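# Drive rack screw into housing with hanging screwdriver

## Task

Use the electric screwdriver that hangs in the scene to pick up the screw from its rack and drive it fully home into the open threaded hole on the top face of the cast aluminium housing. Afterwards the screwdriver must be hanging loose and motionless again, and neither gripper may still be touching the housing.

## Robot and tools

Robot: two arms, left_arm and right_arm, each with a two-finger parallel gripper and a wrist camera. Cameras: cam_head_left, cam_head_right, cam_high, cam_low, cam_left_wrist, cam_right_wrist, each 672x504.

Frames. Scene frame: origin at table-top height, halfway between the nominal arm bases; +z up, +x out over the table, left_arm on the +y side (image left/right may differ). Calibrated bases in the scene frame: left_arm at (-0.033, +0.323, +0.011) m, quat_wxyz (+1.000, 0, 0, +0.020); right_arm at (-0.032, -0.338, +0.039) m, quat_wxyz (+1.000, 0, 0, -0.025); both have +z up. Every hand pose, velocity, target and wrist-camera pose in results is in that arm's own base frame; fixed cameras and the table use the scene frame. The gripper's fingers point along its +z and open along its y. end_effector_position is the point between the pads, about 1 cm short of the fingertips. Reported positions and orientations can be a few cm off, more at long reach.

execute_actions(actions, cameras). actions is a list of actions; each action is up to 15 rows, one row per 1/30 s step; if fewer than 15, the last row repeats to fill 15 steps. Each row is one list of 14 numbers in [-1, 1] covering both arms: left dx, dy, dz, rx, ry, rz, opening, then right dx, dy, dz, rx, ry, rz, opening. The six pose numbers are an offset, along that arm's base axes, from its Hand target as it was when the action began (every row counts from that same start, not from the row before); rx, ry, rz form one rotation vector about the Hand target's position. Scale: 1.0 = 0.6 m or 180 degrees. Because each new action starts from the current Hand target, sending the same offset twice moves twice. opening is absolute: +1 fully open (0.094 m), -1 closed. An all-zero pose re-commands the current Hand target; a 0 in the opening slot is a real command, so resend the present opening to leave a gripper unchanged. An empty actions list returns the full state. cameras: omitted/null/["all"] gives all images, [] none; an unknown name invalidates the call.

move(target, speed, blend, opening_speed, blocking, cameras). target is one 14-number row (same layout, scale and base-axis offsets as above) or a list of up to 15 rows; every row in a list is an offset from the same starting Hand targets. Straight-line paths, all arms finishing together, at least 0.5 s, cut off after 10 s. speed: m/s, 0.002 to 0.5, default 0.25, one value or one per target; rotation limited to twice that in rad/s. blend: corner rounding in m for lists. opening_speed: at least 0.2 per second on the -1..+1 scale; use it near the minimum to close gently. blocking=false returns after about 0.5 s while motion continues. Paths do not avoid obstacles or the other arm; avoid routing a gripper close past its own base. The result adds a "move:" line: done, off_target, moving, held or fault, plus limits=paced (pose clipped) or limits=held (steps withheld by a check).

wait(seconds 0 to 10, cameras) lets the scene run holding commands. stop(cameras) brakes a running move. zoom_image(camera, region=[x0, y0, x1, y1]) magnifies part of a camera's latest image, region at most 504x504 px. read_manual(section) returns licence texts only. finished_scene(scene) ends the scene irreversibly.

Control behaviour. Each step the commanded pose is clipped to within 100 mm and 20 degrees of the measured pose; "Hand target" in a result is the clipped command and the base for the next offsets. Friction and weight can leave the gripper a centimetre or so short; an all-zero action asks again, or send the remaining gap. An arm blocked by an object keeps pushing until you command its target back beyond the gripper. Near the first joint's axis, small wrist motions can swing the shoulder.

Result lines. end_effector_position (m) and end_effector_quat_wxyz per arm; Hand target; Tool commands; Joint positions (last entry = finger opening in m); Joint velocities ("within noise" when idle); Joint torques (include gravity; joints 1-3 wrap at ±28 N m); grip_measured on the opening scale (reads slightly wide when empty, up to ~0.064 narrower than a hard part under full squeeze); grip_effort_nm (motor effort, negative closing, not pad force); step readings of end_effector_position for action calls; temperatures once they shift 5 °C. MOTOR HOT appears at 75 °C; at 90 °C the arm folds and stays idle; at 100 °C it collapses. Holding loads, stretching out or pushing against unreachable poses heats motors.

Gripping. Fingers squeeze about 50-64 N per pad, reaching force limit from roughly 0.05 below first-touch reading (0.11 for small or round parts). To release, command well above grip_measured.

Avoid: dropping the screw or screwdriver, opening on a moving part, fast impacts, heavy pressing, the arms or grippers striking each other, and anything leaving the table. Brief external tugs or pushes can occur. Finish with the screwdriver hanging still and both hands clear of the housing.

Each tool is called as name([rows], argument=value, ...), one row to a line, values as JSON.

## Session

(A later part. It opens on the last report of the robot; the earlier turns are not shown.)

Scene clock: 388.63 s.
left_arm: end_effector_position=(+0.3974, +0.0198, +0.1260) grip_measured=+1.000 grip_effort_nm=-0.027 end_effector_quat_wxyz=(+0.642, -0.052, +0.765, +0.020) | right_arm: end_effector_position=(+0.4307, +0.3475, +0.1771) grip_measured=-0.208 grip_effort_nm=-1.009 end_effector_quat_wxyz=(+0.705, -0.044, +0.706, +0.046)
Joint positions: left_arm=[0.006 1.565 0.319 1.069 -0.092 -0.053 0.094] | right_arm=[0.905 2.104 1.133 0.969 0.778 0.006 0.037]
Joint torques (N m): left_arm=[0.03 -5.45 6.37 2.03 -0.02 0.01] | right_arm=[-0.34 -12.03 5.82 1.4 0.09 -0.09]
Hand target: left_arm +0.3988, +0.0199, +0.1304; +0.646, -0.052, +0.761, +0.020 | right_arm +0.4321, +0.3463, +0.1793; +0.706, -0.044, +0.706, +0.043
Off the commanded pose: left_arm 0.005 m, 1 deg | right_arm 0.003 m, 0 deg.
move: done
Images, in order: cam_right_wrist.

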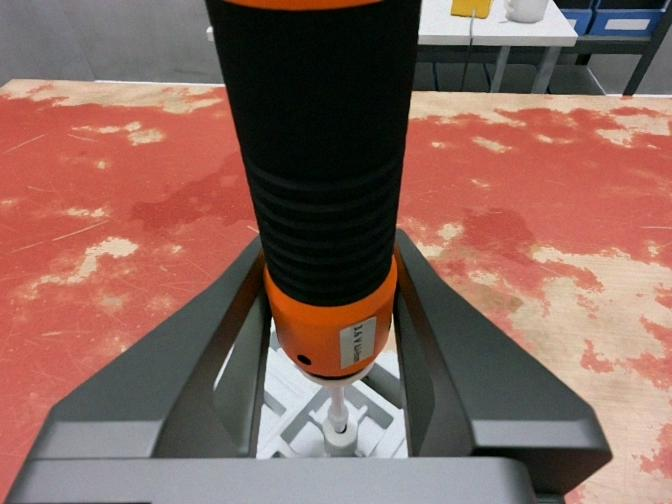

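move(target=[0,0,0,0,0,0,1,0.002,-0.001,-0.05,0,0,0,-0.4], speed=0.05, cameras=["cam_right_wrist","cam_low"])

zoom_image(camera="cam_right_wrist", region=[300, 370, 390, 460])

zoom_image(camera="cam_low", region=[285, 140, 345, 280])

Scene clock: 403.07 s.
left_arm: end_effector_position=(+0.3974, +0.0198, +0.1260) grip_measured=+1.000 grip_effort_nm=-0.027 end_effector_quat_wxyz=(+0.642, -0.052, +0.765, +0.020) | right_arm: end_effector_position=(+0.4336, +0.3466, +0.1759) grip_measured=-0.208 grip_effort_nm=-1.013 end_effector_quat_wxyz=(+0.721, -0.023, +0.690, +0.062)
Joint positions: left_arm=[0.006 1.565 0.319 1.069 -0.092 -0.053 0.094] | right_arm=[0.9 2.15 1.133 1.084 0.78 0.006 0.037]
Joint torques (N m): left_arm=[0.08 -5.42 6.34 2.04 -0.01 0.01] | right_arm=[-0.27 -9.42 3.7 1.25 -0.06 -0.06]
Hand target: left_arm +0.3988, +0.0199, +0.1304; +0.646, -0.052, +0.761, +0.020 | right_arm +0.4333, +0.3456, +0.1495; +0.706, -0.044, +0.706, +0.043
Off the commanded pose: left_arm 0.005 m, 1 deg | right_arm 0.027 m, 4 deg.
move: off_target (right_arm)
Images, in order: cam_low, cam_right_wrist.

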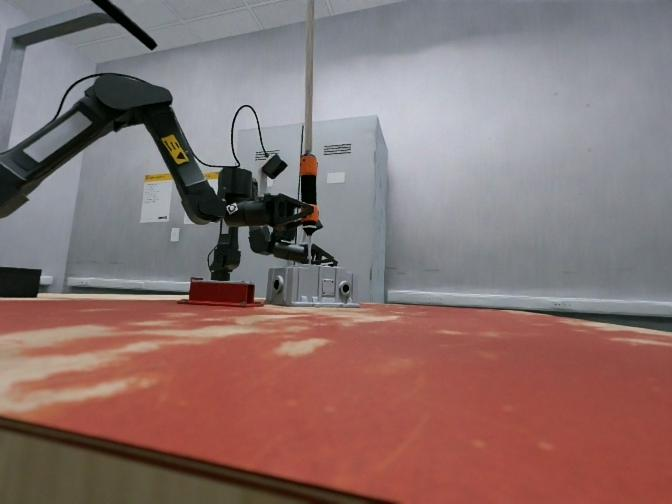

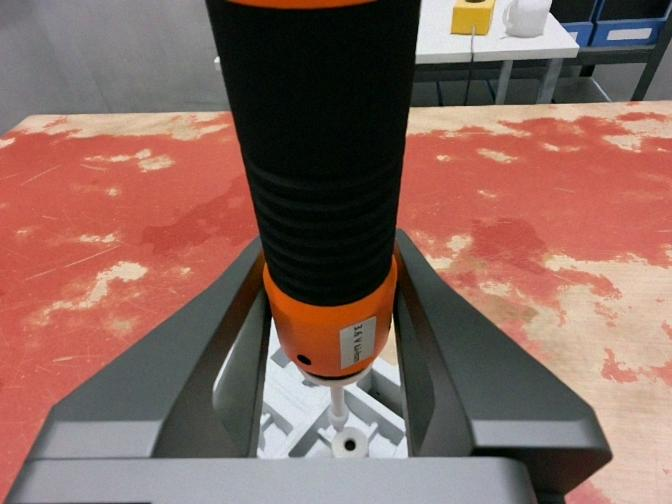

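Scaled by 5.600 from the camera's 672x504 image, which has a finer 960x720 frame.

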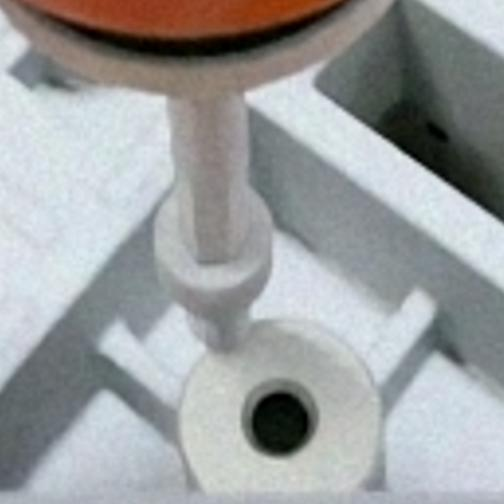

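Scaled by 3.600 from the camera's 672x504 image, which has a finer 960x720 frame.

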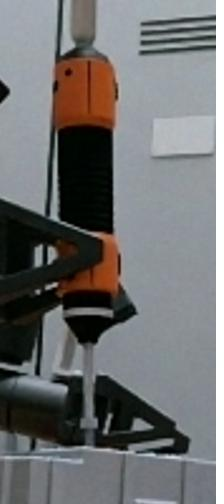

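move([
  [0,0,0,0,0,0,1,0.0,0.0,0.10,0,0,0,-0.4],
  [0,0,0,0,0,0,1,-0.0,0.0,0.10,0,0,0.177,-0.4],
  [0,0,0,0,0,0,1,0.0,0.0,0.06,0,0,0.177,-0.4],
], speed=[0.06,0.12,0.06], cameras=["cam_right_wrist","cam_low","cam_high"])

zoom_image(camera="cam_right_wrist", region=[260, 360, 430, 470])

zoom_image(camera="cam_low", region=[285, 140, 345, 280])

Scene clock: 425.13 s.
left_arm: end_effector_position=(+0.3974, +0.0198, +0.1260) grip_measured=+1.000 grip_effort_nm=-0.022 end_effector_quat_wxyz=(+0.642, -0.052, +0.765, +0.020) | right_arm: end_effector_position=(+0.4365, +0.3436, +0.1944) grip_measured=-0.208 grip_effort_nm=-1.009 end_effector_quat_wxyz=(+0.671, -0.226, +0.667, +0.232)
Joint positions: left_arm=[0.006 1.565 0.319 1.069 -0.092 -0.053 0.094] | right_arm=[0.668 1.963 0.981 0.99 0.009 0.006 0.037]
Joint torques (N m): left_arm=[0.05 -5.42 6.34 2.03 -0.02 0.03] | right_arm=[-0.27 -9.36 4.64 1.81 -0.22 -0.06]
Hand target: left_arm +0.3988, +0.0199, +0.1304; +0.646, -0.052, +0.761, +0.020 | right_arm +0.4334, +0.3456, +0.1853; +0.667, -0.235, +0.667, +0.235
Off the commanded pose: left_arm 0.005 m, 1 deg | right_arm 0.010 m, 1 deg.
move: done
Images, in order: cam_high, cam_low, cam_right_wrist.

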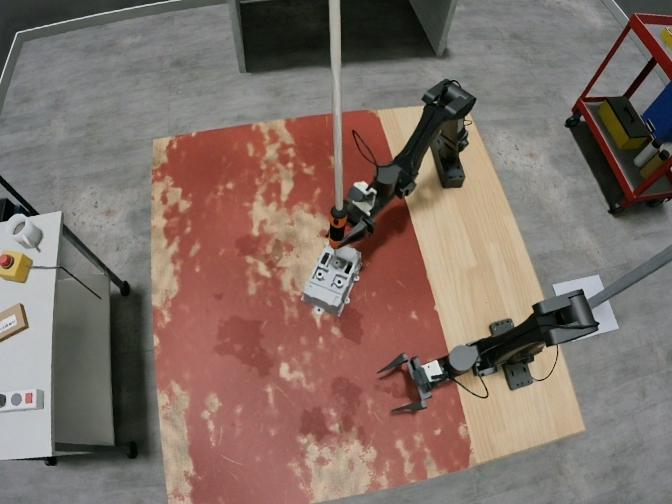

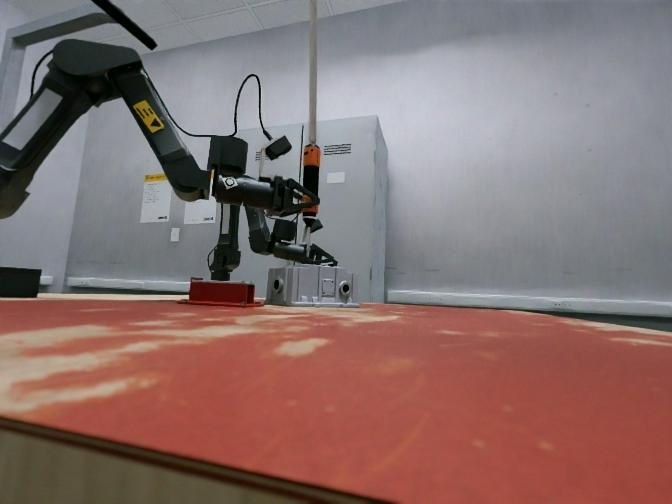

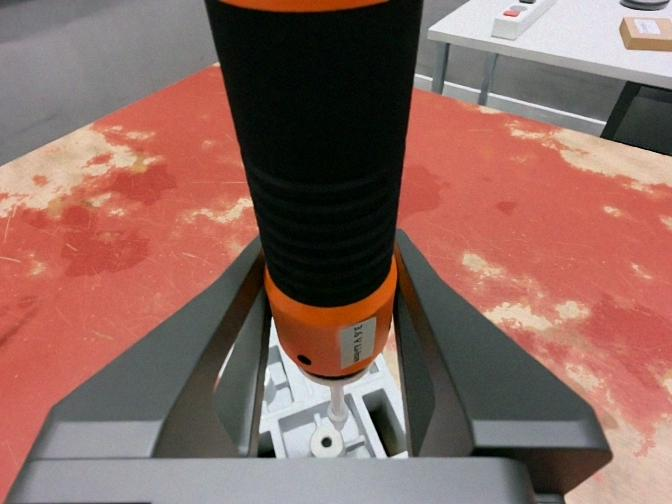

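Scaled by 2.965 from the camera's 672x504 image, which has a finer 960x720 frame.

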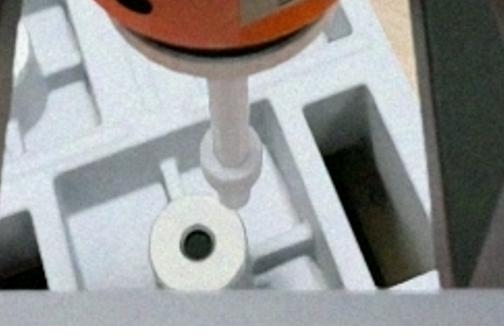

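Scaled by 3.600 from the camera's 672x504 image, which has a finer 960x720 frame.

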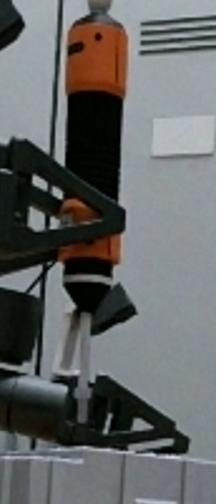

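move(target=[0,0,0,0,0,0,1,-0.008,0.0105,-0.017,0,0,0,-0.4], speed=0.06, cameras=["cam_right_wrist"])

zoom_image(camera="cam_right_wrist", region=[260, 360, 430, 470])

Scene clock: 435.17 s.
left_arm: end_effector_position=(+0.3974, +0.0198, +0.1260) grip_measured=+1.000 grip_effort_nm=-0.022 end_effector_quat_wxyz=(+0.642, -0.052, +0.765, +0.020) | right_arm: end_effector_position=(+0.4322, +0.3495, +0.1835) grip_measured=-0.208 grip_effort_nm=-1.013 end_effector_quat_wxyz=(+0.670, -0.230, +0.666, +0.236)
Joint positions: left_arm=[0.006 1.565 0.319 1.069 -0.092 -0.053 0.094] | right_arm=[0.681 1.994 0.971 1.031 0.009 0.006 0.037]
Joint torques (N m): left_arm=[0.05 -5.38 6.38 2.04 -0.02 0.02] | right_arm=[0.88 -9.51 4.7 1.77 0.04 -0.08]
Hand target: left_arm +0.3988, +0.0199, +0.1304; +0.646, -0.052, +0.761, +0.020 | right_arm +0.4285, +0.3520, +0.1752; +0.667, -0.236, +0.667, +0.236
Off the commanded pose: left_arm 0.005 m, 1 deg | right_arm 0.009 m, 1 deg.
move: done
Images, in order: cam_right_wrist.

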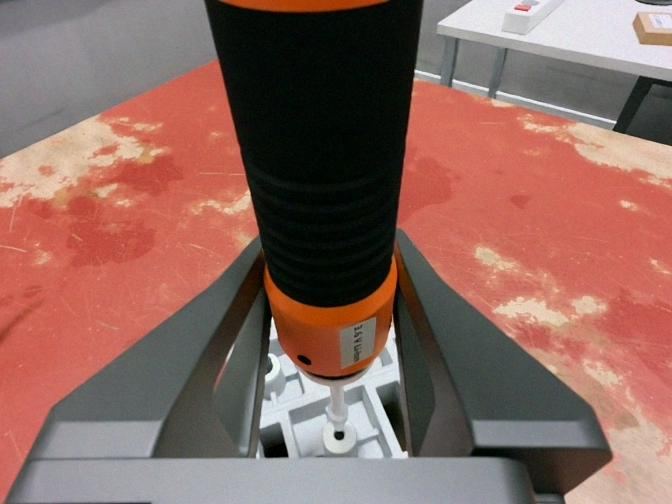

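Scaled by 2.965 from the camera's 672x504 image, which has a finer 960x720 frame.

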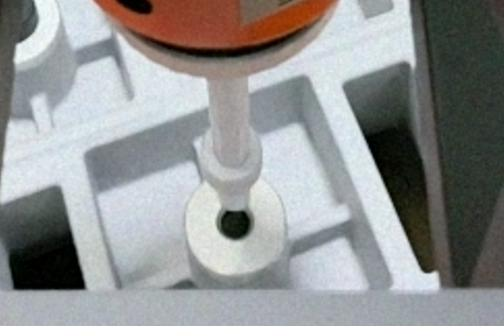

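move(target=[0,0,0,0,0,0,1,0.001,0.001,-0.014,0,0,0,-0.4], speed=0.06, cameras=["cam_right_wrist"])

zoom_image(camera="cam_right_wrist", region=[300, 370, 390, 460])

Scene clock: 443.90 s.
left_arm: end_effector_position=(+0.3974, +0.0198, +0.1260) grip_measured=+1.000 grip_effort_nm=-0.022 end_effector_quat_wxyz=(+0.642, -0.052, +0.765, +0.020) | right_arm: end_effector_position=(+0.4333, +0.3504, +0.1784) grip_measured=-0.208 grip_effort_nm=-1.004 end_effector_quat_wxyz=(+0.672, -0.229, +0.663, +0.237)
Joint positions: left_arm=[0.006 1.565 0.319 1.069 -0.092 -0.053 0.094] | right_arm=[0.681 2.018 0.971 1.062 0.009 0.006 0.037]
Joint torques (N m): left_arm=[0.03 -5.42 6.37 2.03 -0.03 0.01] | right_arm=[0.68 -9.32 4.15 1.78 0.02 -0.08]
Hand target: left_arm +0.3988, +0.0199, +0.1304; +0.646, -0.052, +0.761, +0.020 | right_arm +0.4291, +0.3526, +0.1669; +0.667, -0.236, +0.666, +0.236
Off the commanded pose: left_arm 0.005 m, 1 deg | right_arm 0.013 m, 1 deg.
move: off_target (right_arm)
Images, in order: cam_right_wrist.

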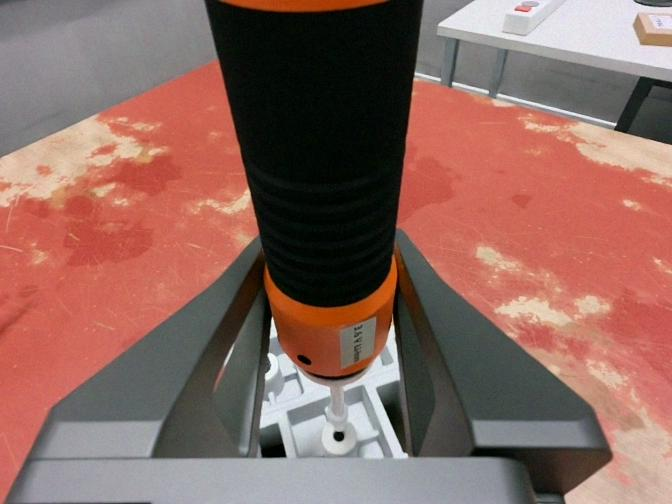

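Scaled by 5.600 from the camera's 672x504 image, which has a finer 960x720 frame.

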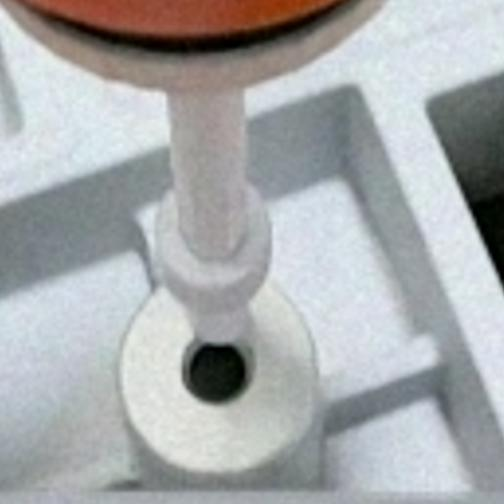

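move(target=[0,0,0,0,0,0,1,-0.005,-0.004,-0.008,-0.0034,0.0044,0,-0.4], speed=0.06, cameras=["cam_right_wrist"])

zoom_image(camera="cam_right_wrist", region=[300, 370, 390, 460])

Scene clock: 460.23 s.
left_arm: end_effector_position=(+0.3974, +0.0198, +0.1260) grip_measured=+1.000 grip_effort_nm=-0.032 end_effector_quat_wxyz=(+0.642, -0.052, +0.765, +0.020) | right_arm: end_effector_position=(+0.4311, +0.3486, +0.1767) grip_measured=-0.208 grip_effort_nm=-1.013 end_effector_quat_wxyz=(+0.673, -0.229, +0.662, +0.238)
Joint positions: left_arm=[0.006 1.565 0.319 1.069 -0.092 -0.053 0.094] | right_arm=[0.681 2.018 0.956 1.081 0.009 0.006 0.037]
Joint torques (N m): left_arm=[0.03 -5.41 6.37 2.03 -0.02 0.01] | right_arm=[0.79 -10.04 3.63 1.55 0.02 -0.05]
Hand target: left_arm +0.3988, +0.0199, +0.1304; +0.646, -0.052, +0.761, +0.020 | right_arm +0.4261, +0.3502, +0.1621; +0.661, -0.237, +0.672, +0.234
Off the commanded pose: left_arm 0.005 m, 1 deg | right_arm 0.016 m, 2 deg.
move: off_target (right_arm)
Images, in order: cam_right_wrist.

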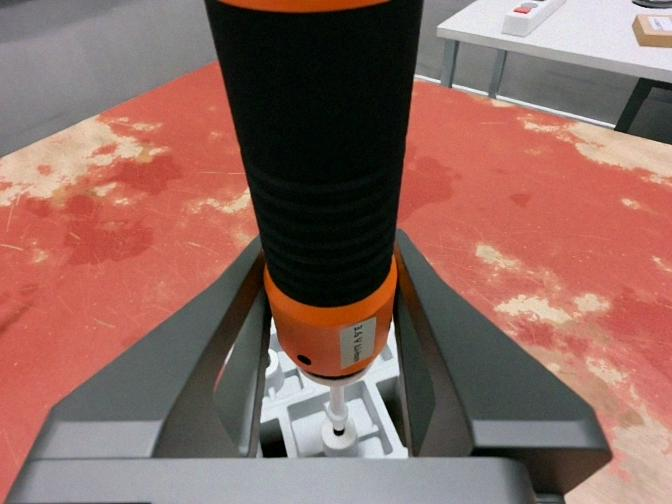

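Scaled by 5.600 from the camera's 672x504 image, which has a finer 960x720 frame.

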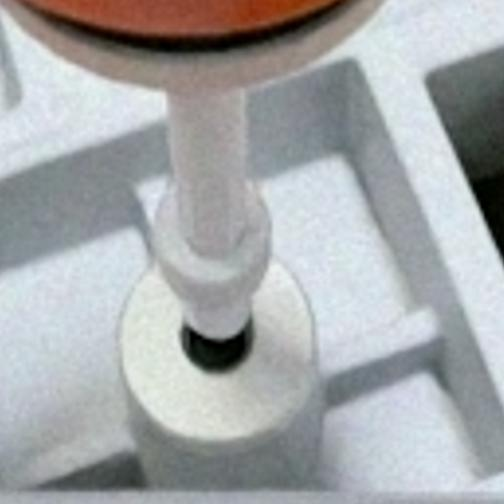

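move(target=[0,0,0,0,0,0,1,-0.001,-0.001,-0.012,-0.0034,0.0044,0,-0.4], speed=0.05, cameras=["cam_right_wrist"])

zoom_image(camera="cam_right_wrist", region=[300, 370, 390, 460])

Scene clock: 467.00 s.
left_arm: end_effector_position=(+0.3974, +0.0198, +0.1260) grip_measured=+1.000 grip_effort_nm=-0.022 end_effector_quat_wxyz=(+0.642, -0.052, +0.765, +0.020) | right_arm: end_effector_position=(+0.4305, +0.3481, +0.1762) grip_measured=-0.208 grip_effort_nm=-1.013 end_effector_quat_wxyz=(+0.674, -0.229, +0.661, +0.238)
Joint positions: left_arm=[0.006 1.565 0.319 1.069 -0.092 -0.053 0.094] | right_arm=[0.681 2.018 0.951 1.087 0.009 0.006 0.037]
Joint torques (N m): left_arm=[0.06 -5.44 6.41 2.03 -0.02 0.02] | right_arm=[0.87 -9.47 3.78 1.42 0.03 -0.1]
Hand target: left_arm +0.3988, +0.0199, +0.1304; +0.646, -0.052, +0.761, +0.020 | right_arm +0.4255, +0.3496, +0.1549; +0.655, -0.239, +0.678, +0.232
Off the commanded pose: left_arm 0.005 m, 1 deg | right_arm 0.022 m, 3 deg.
move: off_target (right_arm)
Images, in order: cam_right_wrist.

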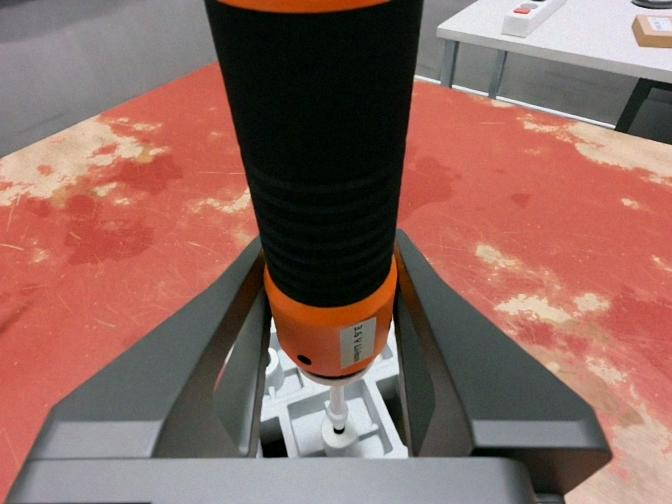

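Scaled by 5.600 from the camera's 672x504 image, which has a finer 960x720 frame.

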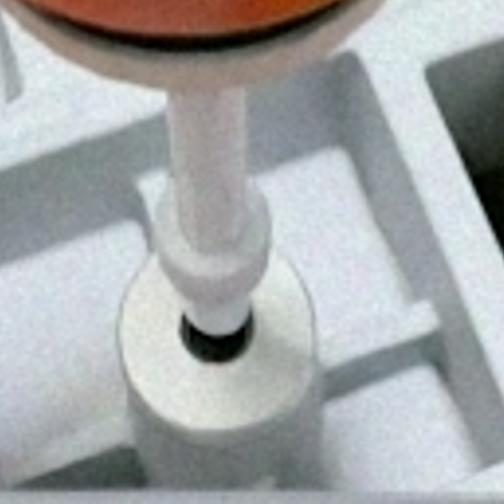

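move(target=[0,0,0,0,0,0,1,0.003,0.002,-0.017,0,0,0,-0.4], speed=0.05, cameras=["cam_right_wrist"])

zoom_image(camera="cam_right_wrist", region=[300, 370, 390, 460])

Scene clock: 473.90 s.
left_arm: end_effector_position=(+0.3974, +0.0198, +0.1260) grip_measured=+1.000 grip_effort_nm=-0.022 end_effector_quat_wxyz=(+0.642, -0.052, +0.765, +0.020) | right_arm: end_effector_position=(+0.4311, +0.3485, +0.1759) grip_measured=-0.208 grip_effort_nm=-1.009 end_effector_quat_wxyz=(+0.680, -0.225, +0.654, +0.241)
Joint positions: left_arm=[0.006 1.565 0.319 1.069 -0.092 -0.053 0.094] | right_arm=[0.681 2.037 0.951 1.128 0.009 0.008 0.037]
Joint torques (N m): left_arm=[0.01 -5.42 6.38 2.04 -0.01 0.01] | right_arm=[0.65 -8.23 3.66 1.35 0.02 -0.05]
Hand target: left_arm +0.3988, +0.0199, +0.1304; +0.646, -0.052, +0.761, +0.020 | right_arm +0.4273, +0.3508, +0.1447; +0.655, -0.239, +0.678, +0.232
Off the commanded pose: left_arm 0.005 m, 1 deg | right_arm 0.032 m, 4 deg.
move: off_target (right_arm)
Images, in order: cam_right_wrist.

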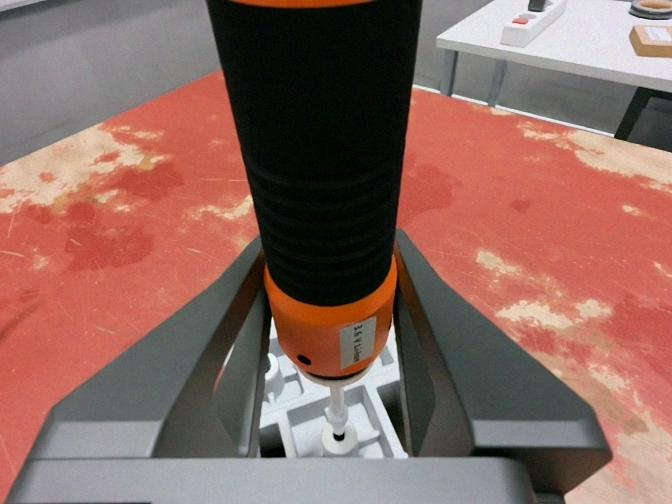

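Scaled by 5.600 from the camera's 672x504 image, which has a finer 960x720 frame.

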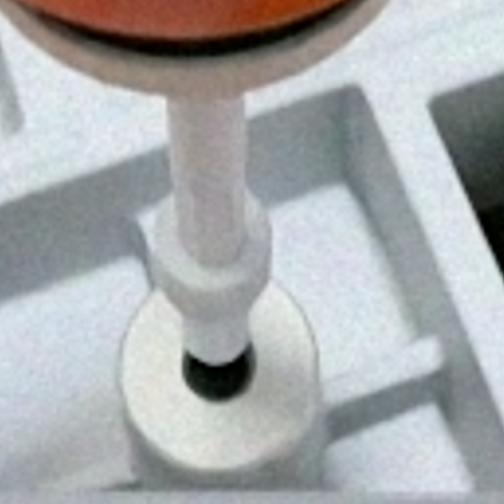

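move(target=[0,0,0,0,0,0,1,-0.007,-0.0055,0.0,0,0,0,-0.4], speed=0.05, cameras=["cam_right_wrist"])

zoom_image(camera="cam_right_wrist", region=[300, 370, 390, 460])

Scene clock: 483.87 s.
left_arm: end_effector_position=(+0.3974, +0.0198, +0.1260) grip_measured=+1.000 grip_effort_nm=-0.027 end_effector_quat_wxyz=(+0.642, -0.052, +0.765, +0.020) | right_arm: end_effector_position=(+0.4281, +0.3461, +0.1751) grip_measured=-0.208 grip_effort_nm=-0.999 end_effector_quat_wxyz=(+0.684, -0.224, +0.651, +0.242)
Joint positions: left_arm=[0.006 1.565 0.319 1.069 -0.092 -0.053 0.094] | right_arm=[0.681 2.038 0.931 1.159 0.009 0.008 0.037]
Joint torques (N m): left_arm=[0.03 -5.41 6.31 2.03 -0.03 0.02] | right_arm=[0.64 -9.39 3.32 1.16 -0.01 -0.05]
Hand target: left_arm +0.3988, +0.0199, +0.1304; +0.646, -0.052, +0.761, +0.020 | right_arm +0.4231, +0.3475, +0.1447; +0.655, -0.239, +0.678, +0.232
Off the commanded pose: left_arm 0.005 m, 1 deg | right_arm 0.031 m, 5 deg.
move: off_target (right_arm)
Images, in order: cam_right_wrist.

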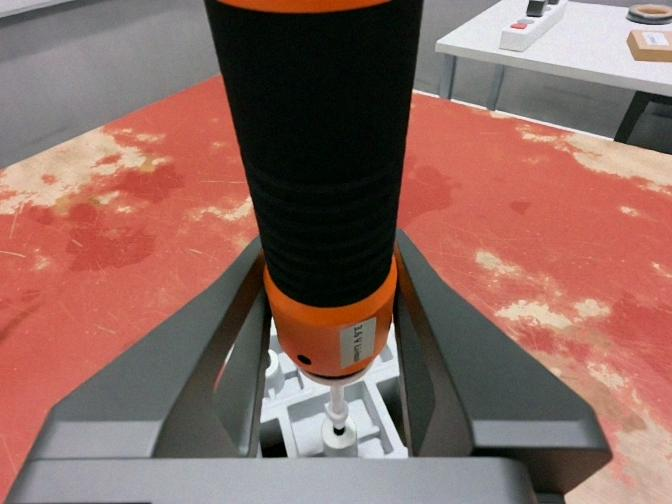

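Scaled by 5.600 from the camera's 672x504 image, which has a finer 960x720 frame.

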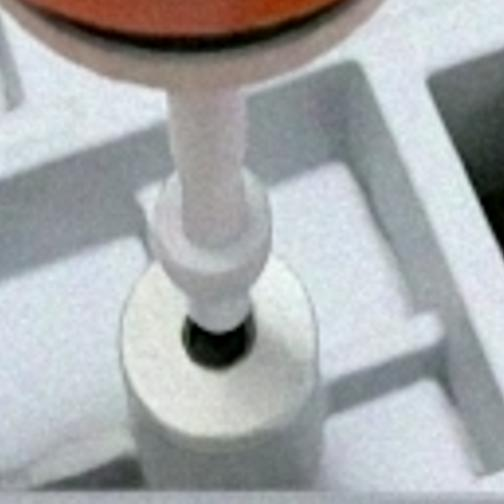

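move(target=[0,0,0,0,0,0,1,-0.002,-0.0015,-0.017,-0.002,0.0028,0,-0.4], speed=0.05, cameras=["cam_right_wrist","cam_low"])

zoom_image(camera="cam_right_wrist", region=[300, 370, 390, 460])

zoom_image(camera="cam_low", region=[285, 140, 345, 280])

Scene clock: 489.60 s.
left_arm: end_effector_position=(+0.3974, +0.0198, +0.1260) grip_measured=+1.000 grip_effort_nm=-0.022 end_effector_quat_wxyz=(+0.642, -0.052, +0.765, +0.020) | right_arm: end_effector_position=(+0.4258, +0.3442, +0.1749) grip_measured=-0.208 grip_effort_nm=-1.009 end_effector_quat_wxyz=(+0.687, -0.223, +0.648, +0.243)
Joint positions: left_arm=[0.006 1.565 0.319 1.069 -0.092 -0.053 0.094] | right_arm=[0.681 2.038 0.917 1.183 0.009 0.008 0.037]
Joint torques (N m): left_arm=[0.03 -5.44 6.35 2.04 -0.01 0.02] | right_arm=[0.7 -7.92 3.14 1.16 0 -0.06]
Hand target: left_arm +0.3988, +0.0199, +0.1304; +0.646, -0.052, +0.761, +0.020 | right_arm +0.4219, +0.3466, +0.1346; +0.651, -0.240, +0.682, +0.231
Off the commanded pose: left_arm 0.005 m, 1 deg | right_arm 0.041 m, 6 deg.
move: off_target (right_arm)
Images, in order: cam_low, cam_right_wrist.

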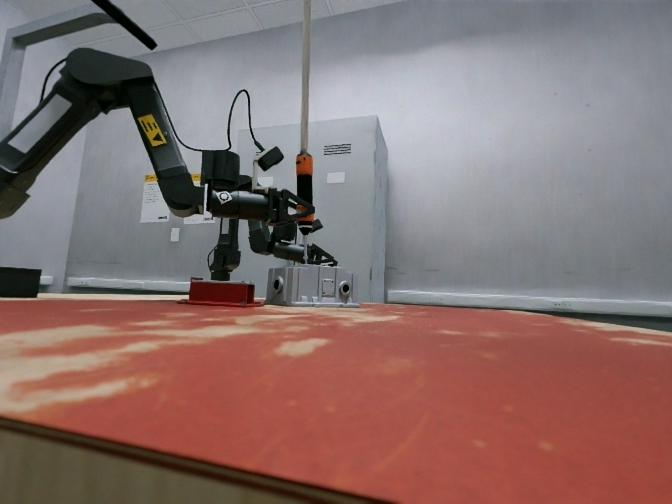

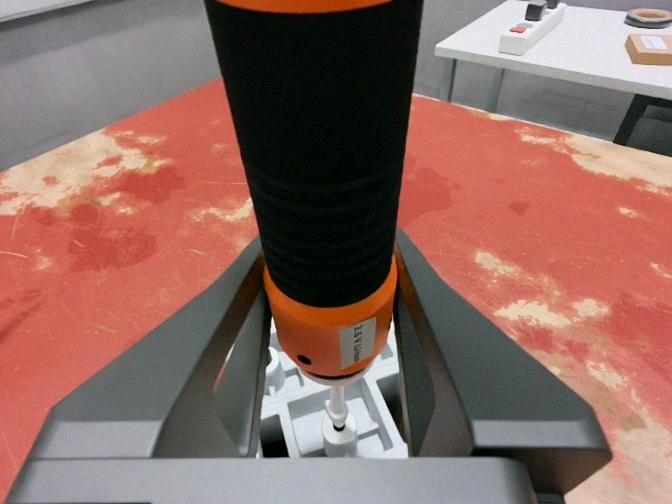

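Scaled by 5.600 from the camera's 672x504 image, which has a finer 960x720 frame.

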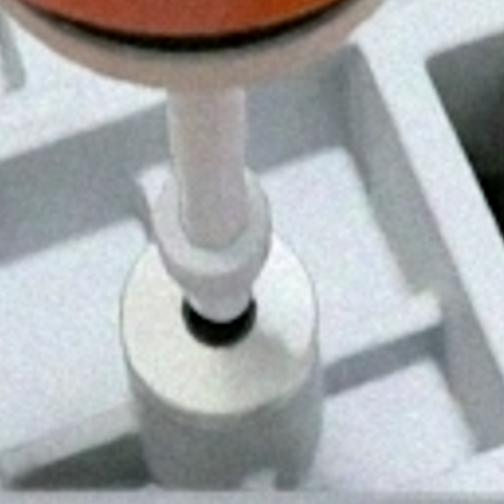

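Scaled by 3.600 from the camera's 672x504 image, which has a finer 960x720 frame.

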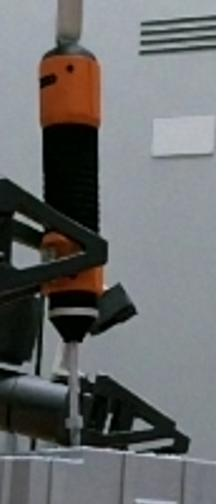

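move(target=[0,0,0,0,0,0,1,0.006,0.0045,-0.012,-0.002,0.0028,0,-0.4], speed=0.05, cameras=["cam_right_wrist","cam_low"])

zoom_image(camera="cam_right_wrist", region=[300, 370, 390, 460])

zoom_image(camera="cam_low", region=[285, 140, 345, 280])

Scene clock: 498.70 s.
left_arm: end_effector_position=(+0.3974, +0.0198, +0.1260) grip_measured=+1.000 grip_effort_nm=-0.007 end_effector_quat_wxyz=(+0.642, -0.052, +0.765, +0.020) | right_arm: end_effector_position=(+0.4256, +0.3440, +0.1722) grip_measured=-0.208 grip_effort_nm=-1.013 end_effector_quat_wxyz=(+0.690, -0.221, +0.645, +0.244)
Joint positions: left_arm=[0.006 1.565 0.319 1.069 -0.092 -0.053 0.094] | right_arm=[0.681 2.054 0.913 1.212 0.01 0.009 0.037]
Joint torques (N m): left_arm=[0.01 -5.44 6.32 2.02 -0.03 0.01] | right_arm=[0.61 -7.5 4.26 0.89 0.02 -0.07]
Heat: left arm: 35 °C; right arm: 38 °C.
Hand target: left_arm +0.3988, +0.0199, +0.1304; +0.646, -0.052, +0.761, +0.020 | right_arm +0.4256, +0.3492, +0.1273; +0.648, -0.241, +0.685, +0.229
Off the commanded pose: left_arm 0.005 m, 1 deg | right_arm 0.045 m, 7 deg.
move: off_target (right_arm)
Images, in order: cam_low, cam_right_wrist.

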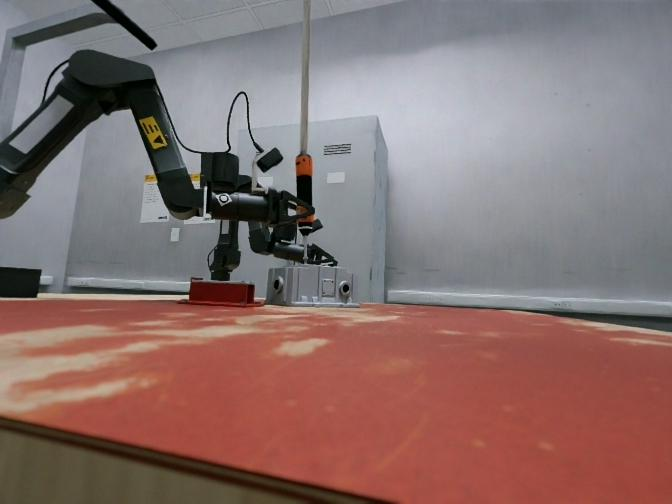

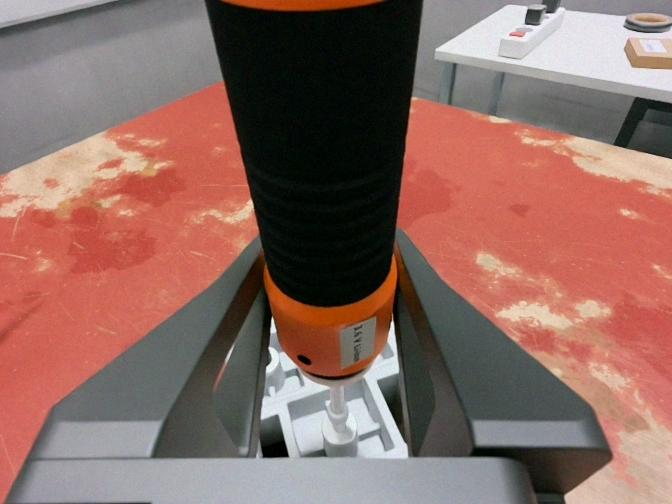

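Scaled by 5.600 from the camera's 672x504 image, which has a finer 960x720 frame.

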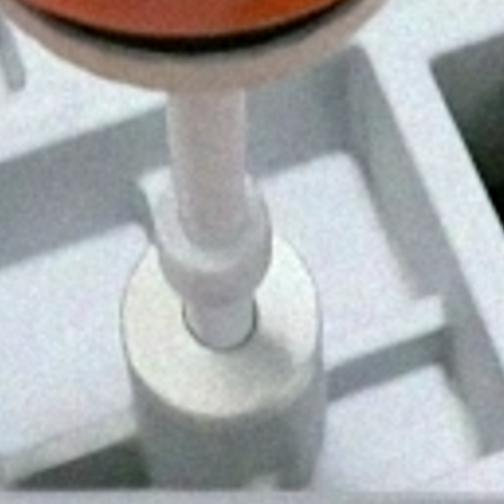

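Scaled by 3.600 from the camera's 672x504 image, which has a finer 960x720 frame.

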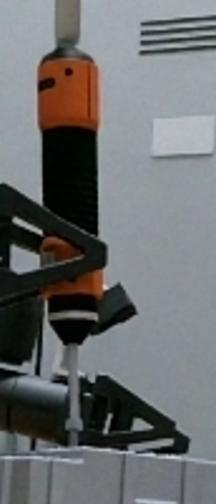

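move(target=[0,0,0,0,0,0,1,0.006,0.003,-0.022,-0.002,0.0028,0,-0.4], speed=0.05, cameras=["cam_right_wrist","cam_low"])

zoom_image(camera="cam_right_wrist", region=[300, 370, 390, 460])

zoom_image(camera="cam_low", region=[285, 140, 345, 280])

Scene clock: 506.87 s.
left_arm: end_effector_position=(+0.3974, +0.0198, +0.1260) grip_measured=+1.000 grip_effort_nm=-0.027 end_effector_quat_wxyz=(+0.642, -0.052, +0.765, +0.020) | right_arm: end_effector_position=(+0.4263, +0.3445, +0.1659) grip_measured=-0.208 grip_effort_nm=-1.013 end_effector_quat_wxyz=(+0.694, -0.220, +0.641, +0.246)
Joint positions: left_arm=[0.006 1.565 0.319 1.069 -0.092 -0.053 0.094] | right_arm=[0.681 2.087 0.913 1.258 0.01 0.009 0.037]
Joint torques (N m): left_arm=[0.03 -5.37 6.38 2.03 -0.01 0] | right_arm=[0.31 -6.82 4.55 0.7 -0.09 -0.11]
Hand target: left_arm +0.3988, +0.0199, +0.1304; +0.646, -0.052, +0.761, +0.020 | right_arm +0.4292, +0.3510, +0.1141; +0.644, -0.242, +0.689, +0.228
Off the commanded pose: left_arm 0.005 m, 1 deg | right_arm 0.052 m, 9 deg.
move: off_target (right_arm)
Images, in order: cam_low, cam_right_wrist.

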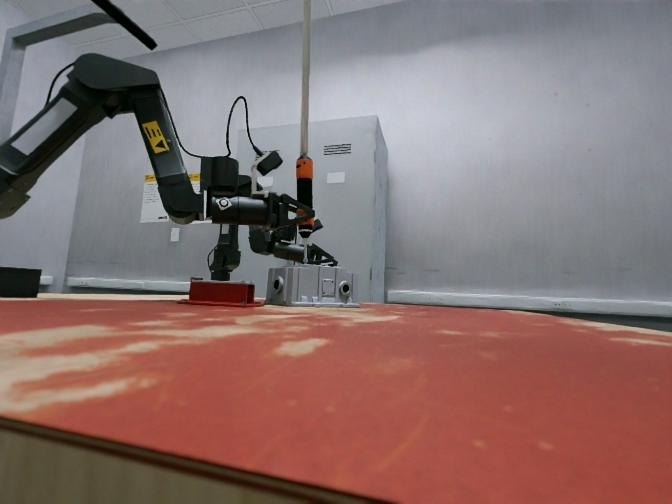

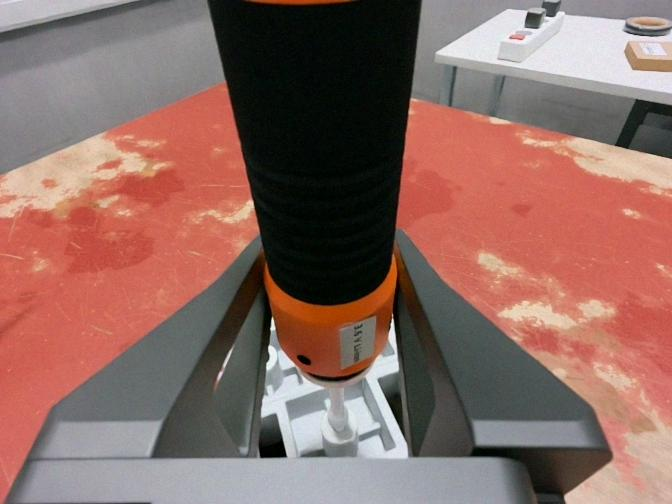

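Scaled by 5.600 from the camera's 672x504 image, which has a finer 960x720 frame.

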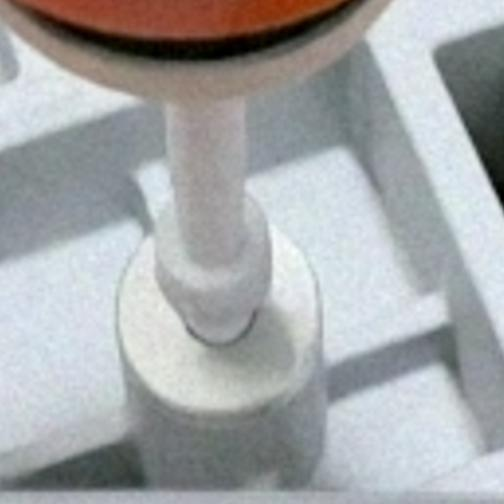

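Scaled by 3.600 from the camera's 672x504 image, which has a finer 960x720 frame.

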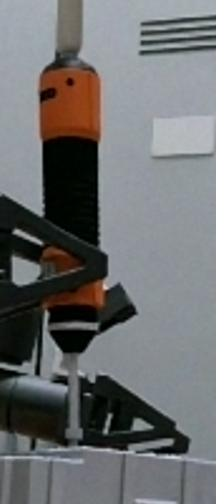

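move(target=[0,0,0,0,0,0,1,0.005,0.002,-0.025,-0.002,0.0028,0,-0.4], speed=0.05, cameras=["cam_right_wrist","cam_low"])

zoom_image(camera="cam_right_wrist", region=[300, 370, 390, 460])

zoom_image(camera="cam_low", region=[285, 140, 345, 280])

Scene clock: 516.50 s.
left_arm: end_effector_position=(+0.3974, +0.0198, +0.1260) grip_measured=+1.000 grip_effort_nm=-0.022 end_effector_quat_wxyz=(+0.642, -0.052, +0.765, +0.020) | right_arm: end_effector_position=(+0.4266, +0.3449, +0.1586) grip_measured=-0.208 grip_effort_nm=-1.009 end_effector_quat_wxyz=(+0.698, -0.218, +0.636, +0.248)
Joint positions: left_arm=[0.006 1.565 0.319 1.069 -0.092 -0.053 0.094] | right_arm=[0.681 2.125 0.913 1.309 0.009 0.009 0.037]
Joint torques (N m): left_arm=[0.06 -5.42 6.38 2.03 -0.01 0.02] | right_arm=[0.16 -6.34 4.94 0.53 -0.06 -0.08]
Hand target: left_arm +0.3988, +0.0199, +0.1304; +0.646, -0.052, +0.761, +0.020 | right_arm +0.4322, +0.3522, +0.0990; +0.640, -0.243, +0.692, +0.227
Off the commanded pose: left_arm 0.005 m, 1 deg | right_arm 0.060 m, 10 deg.
move: off_target (right_arm)
Images, in order: cam_low, cam_right_wrist.

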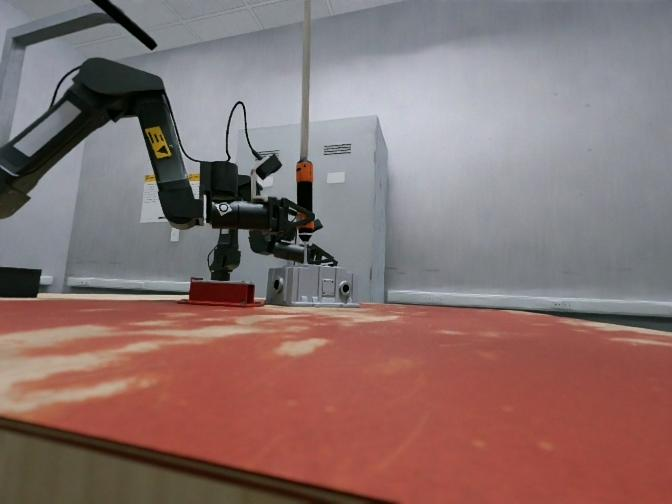

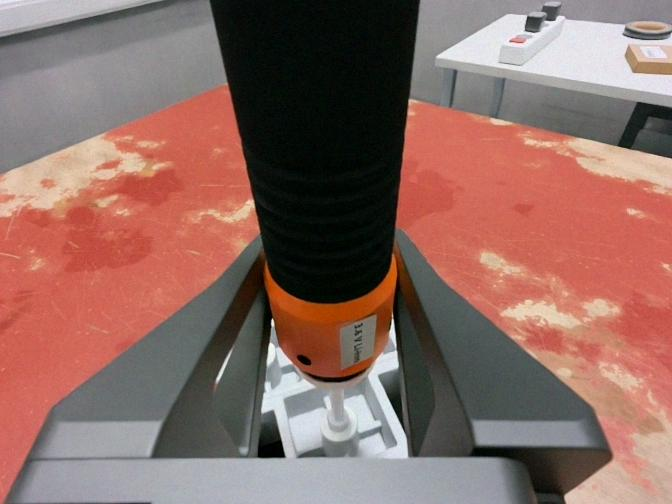

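Scaled by 5.600 from the camera's 672x504 image, which has a finer 960x720 frame.

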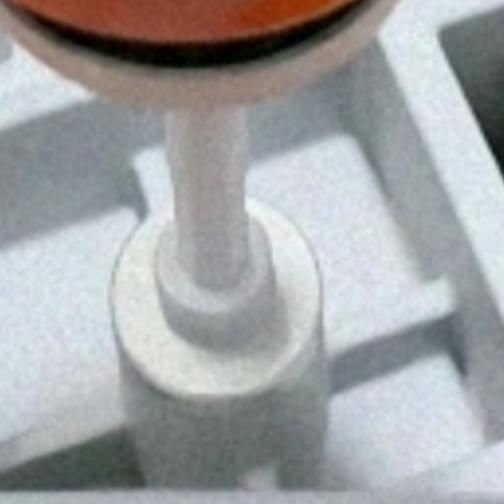

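Scaled by 3.600 from the camera's 672x504 image, which has a finer 960x720 frame.

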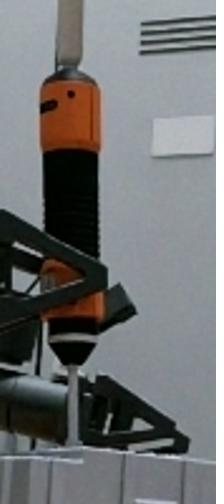

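move(target=[0,0,0,0,0,0,1,0.003,0.001,-0.022,0,0,0,-0.4], speed=0.05, cameras=["cam_right_wrist","cam_low"])

zoom_image(camera="cam_right_wrist", region=[300, 370, 390, 460])

wait(seconds=1, cameras=["cam_right_wrist","cam_low"])

zoom_image(camera="cam_right_wrist", region=[300, 370, 390, 460])

zoom_image(camera="cam_low", region=[285, 210, 345, 280])

Scene clock: 526.03 s.
Off the commanded pose: left_arm 0.005 m, 1 deg | right_arm 0.074 m, 12 deg.
move: off_target (right_arm)
Images, in order: cam_low, cam_right_wrist.

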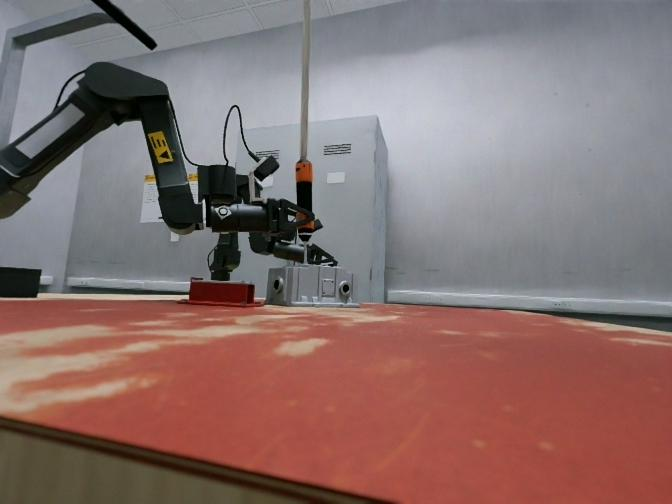

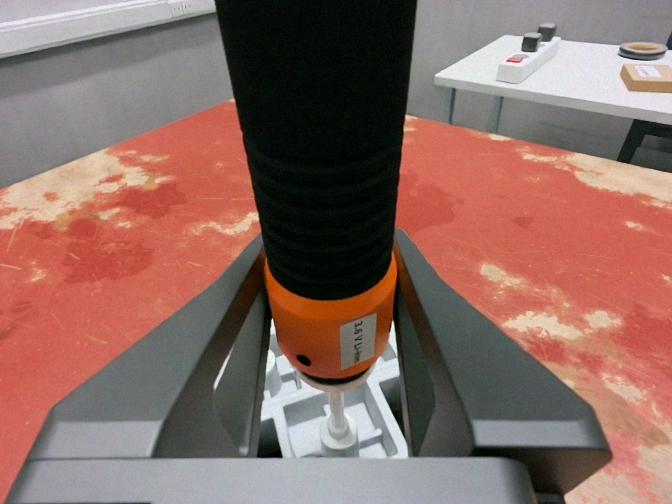

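Scaled by 5.600 from the camera's 672x504 image, which has a finer 960x720 frame.

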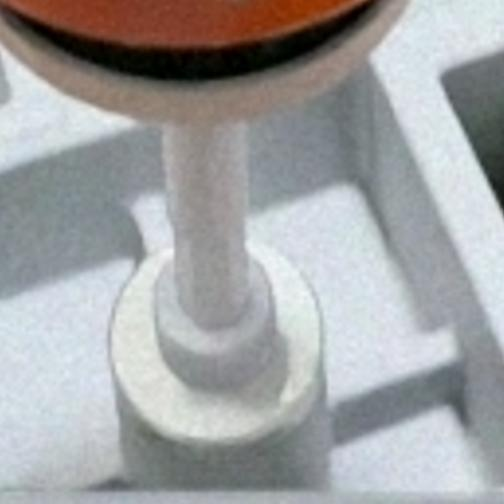

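Scene clock: 527.03 s.
left_arm: end_effector_position=(+0.3974, +0.0198, +0.1260) grip_measured=+1.000 grip_effort_nm=-0.022 end_effector_quat_wxyz=(+0.642, -0.052, +0.765, +0.020) | right_arm: end_effector_position=(+0.4260, +0.3444, +0.1586) grip_measured=-0.208 grip_effort_nm=-1.013 end_effector_quat_wxyz=(+0.711, -0.213, +0.621, +0.252)
Joint positions: left_arm=[0.006 1.565 0.319 1.069 -0.092 -0.053 0.094] | right_arm=[0.681 2.162 0.913 1.387 0.009 0.009 0.037]
Joint torques (N m): left_arm=[0.03 -5.37 6.38 2.04 -0.02 0.02] | right_arm=[-0.01 -6.06 3.99 0.28 -0.07 -0.07]
Hand target: left_arm +0.3988, +0.0199, +0.1304; +0.646, -0.052, +0.761, +0.020 | right_arm +0.4340, +0.3528, +0.0860; +0.640, -0.243, +0.692, +0.227
Tool commands: left_gripper/opening=+1.0 right_gripper/opening=-0.4
Off the commanded pose: left_arm 0.005 m, 1 deg | right_arm 0.074 m, 12 deg.
wait: 1.00 s; at rest by 0.17 s
Images, in order: cam_low, cam_right_wrist.

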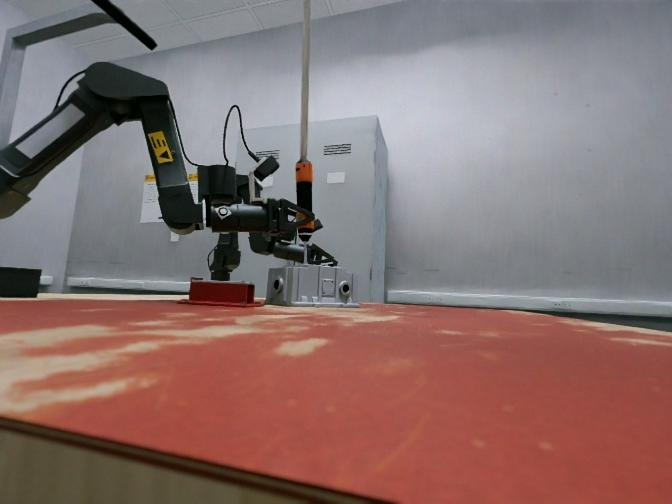

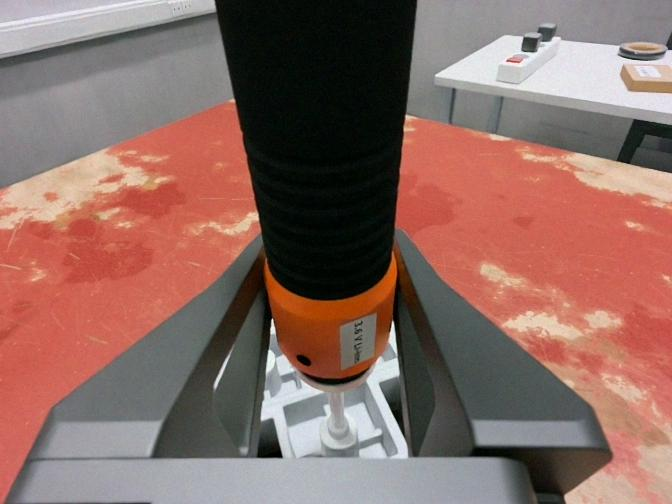

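Scaled by 5.600 from the camera's 672x504 image, which has a finer 960x720 frame.

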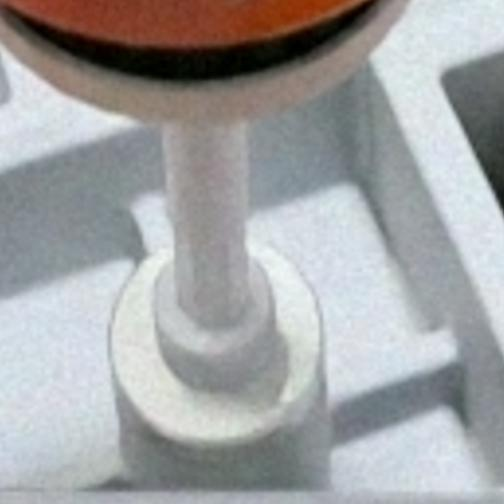

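Scaled by 7.200 from the camera's 672x504 image, which has a finer 960x720 frame.

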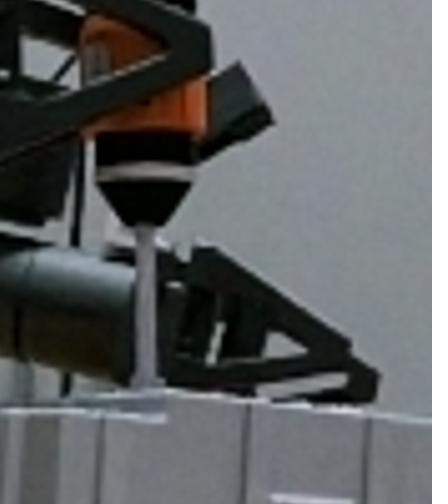

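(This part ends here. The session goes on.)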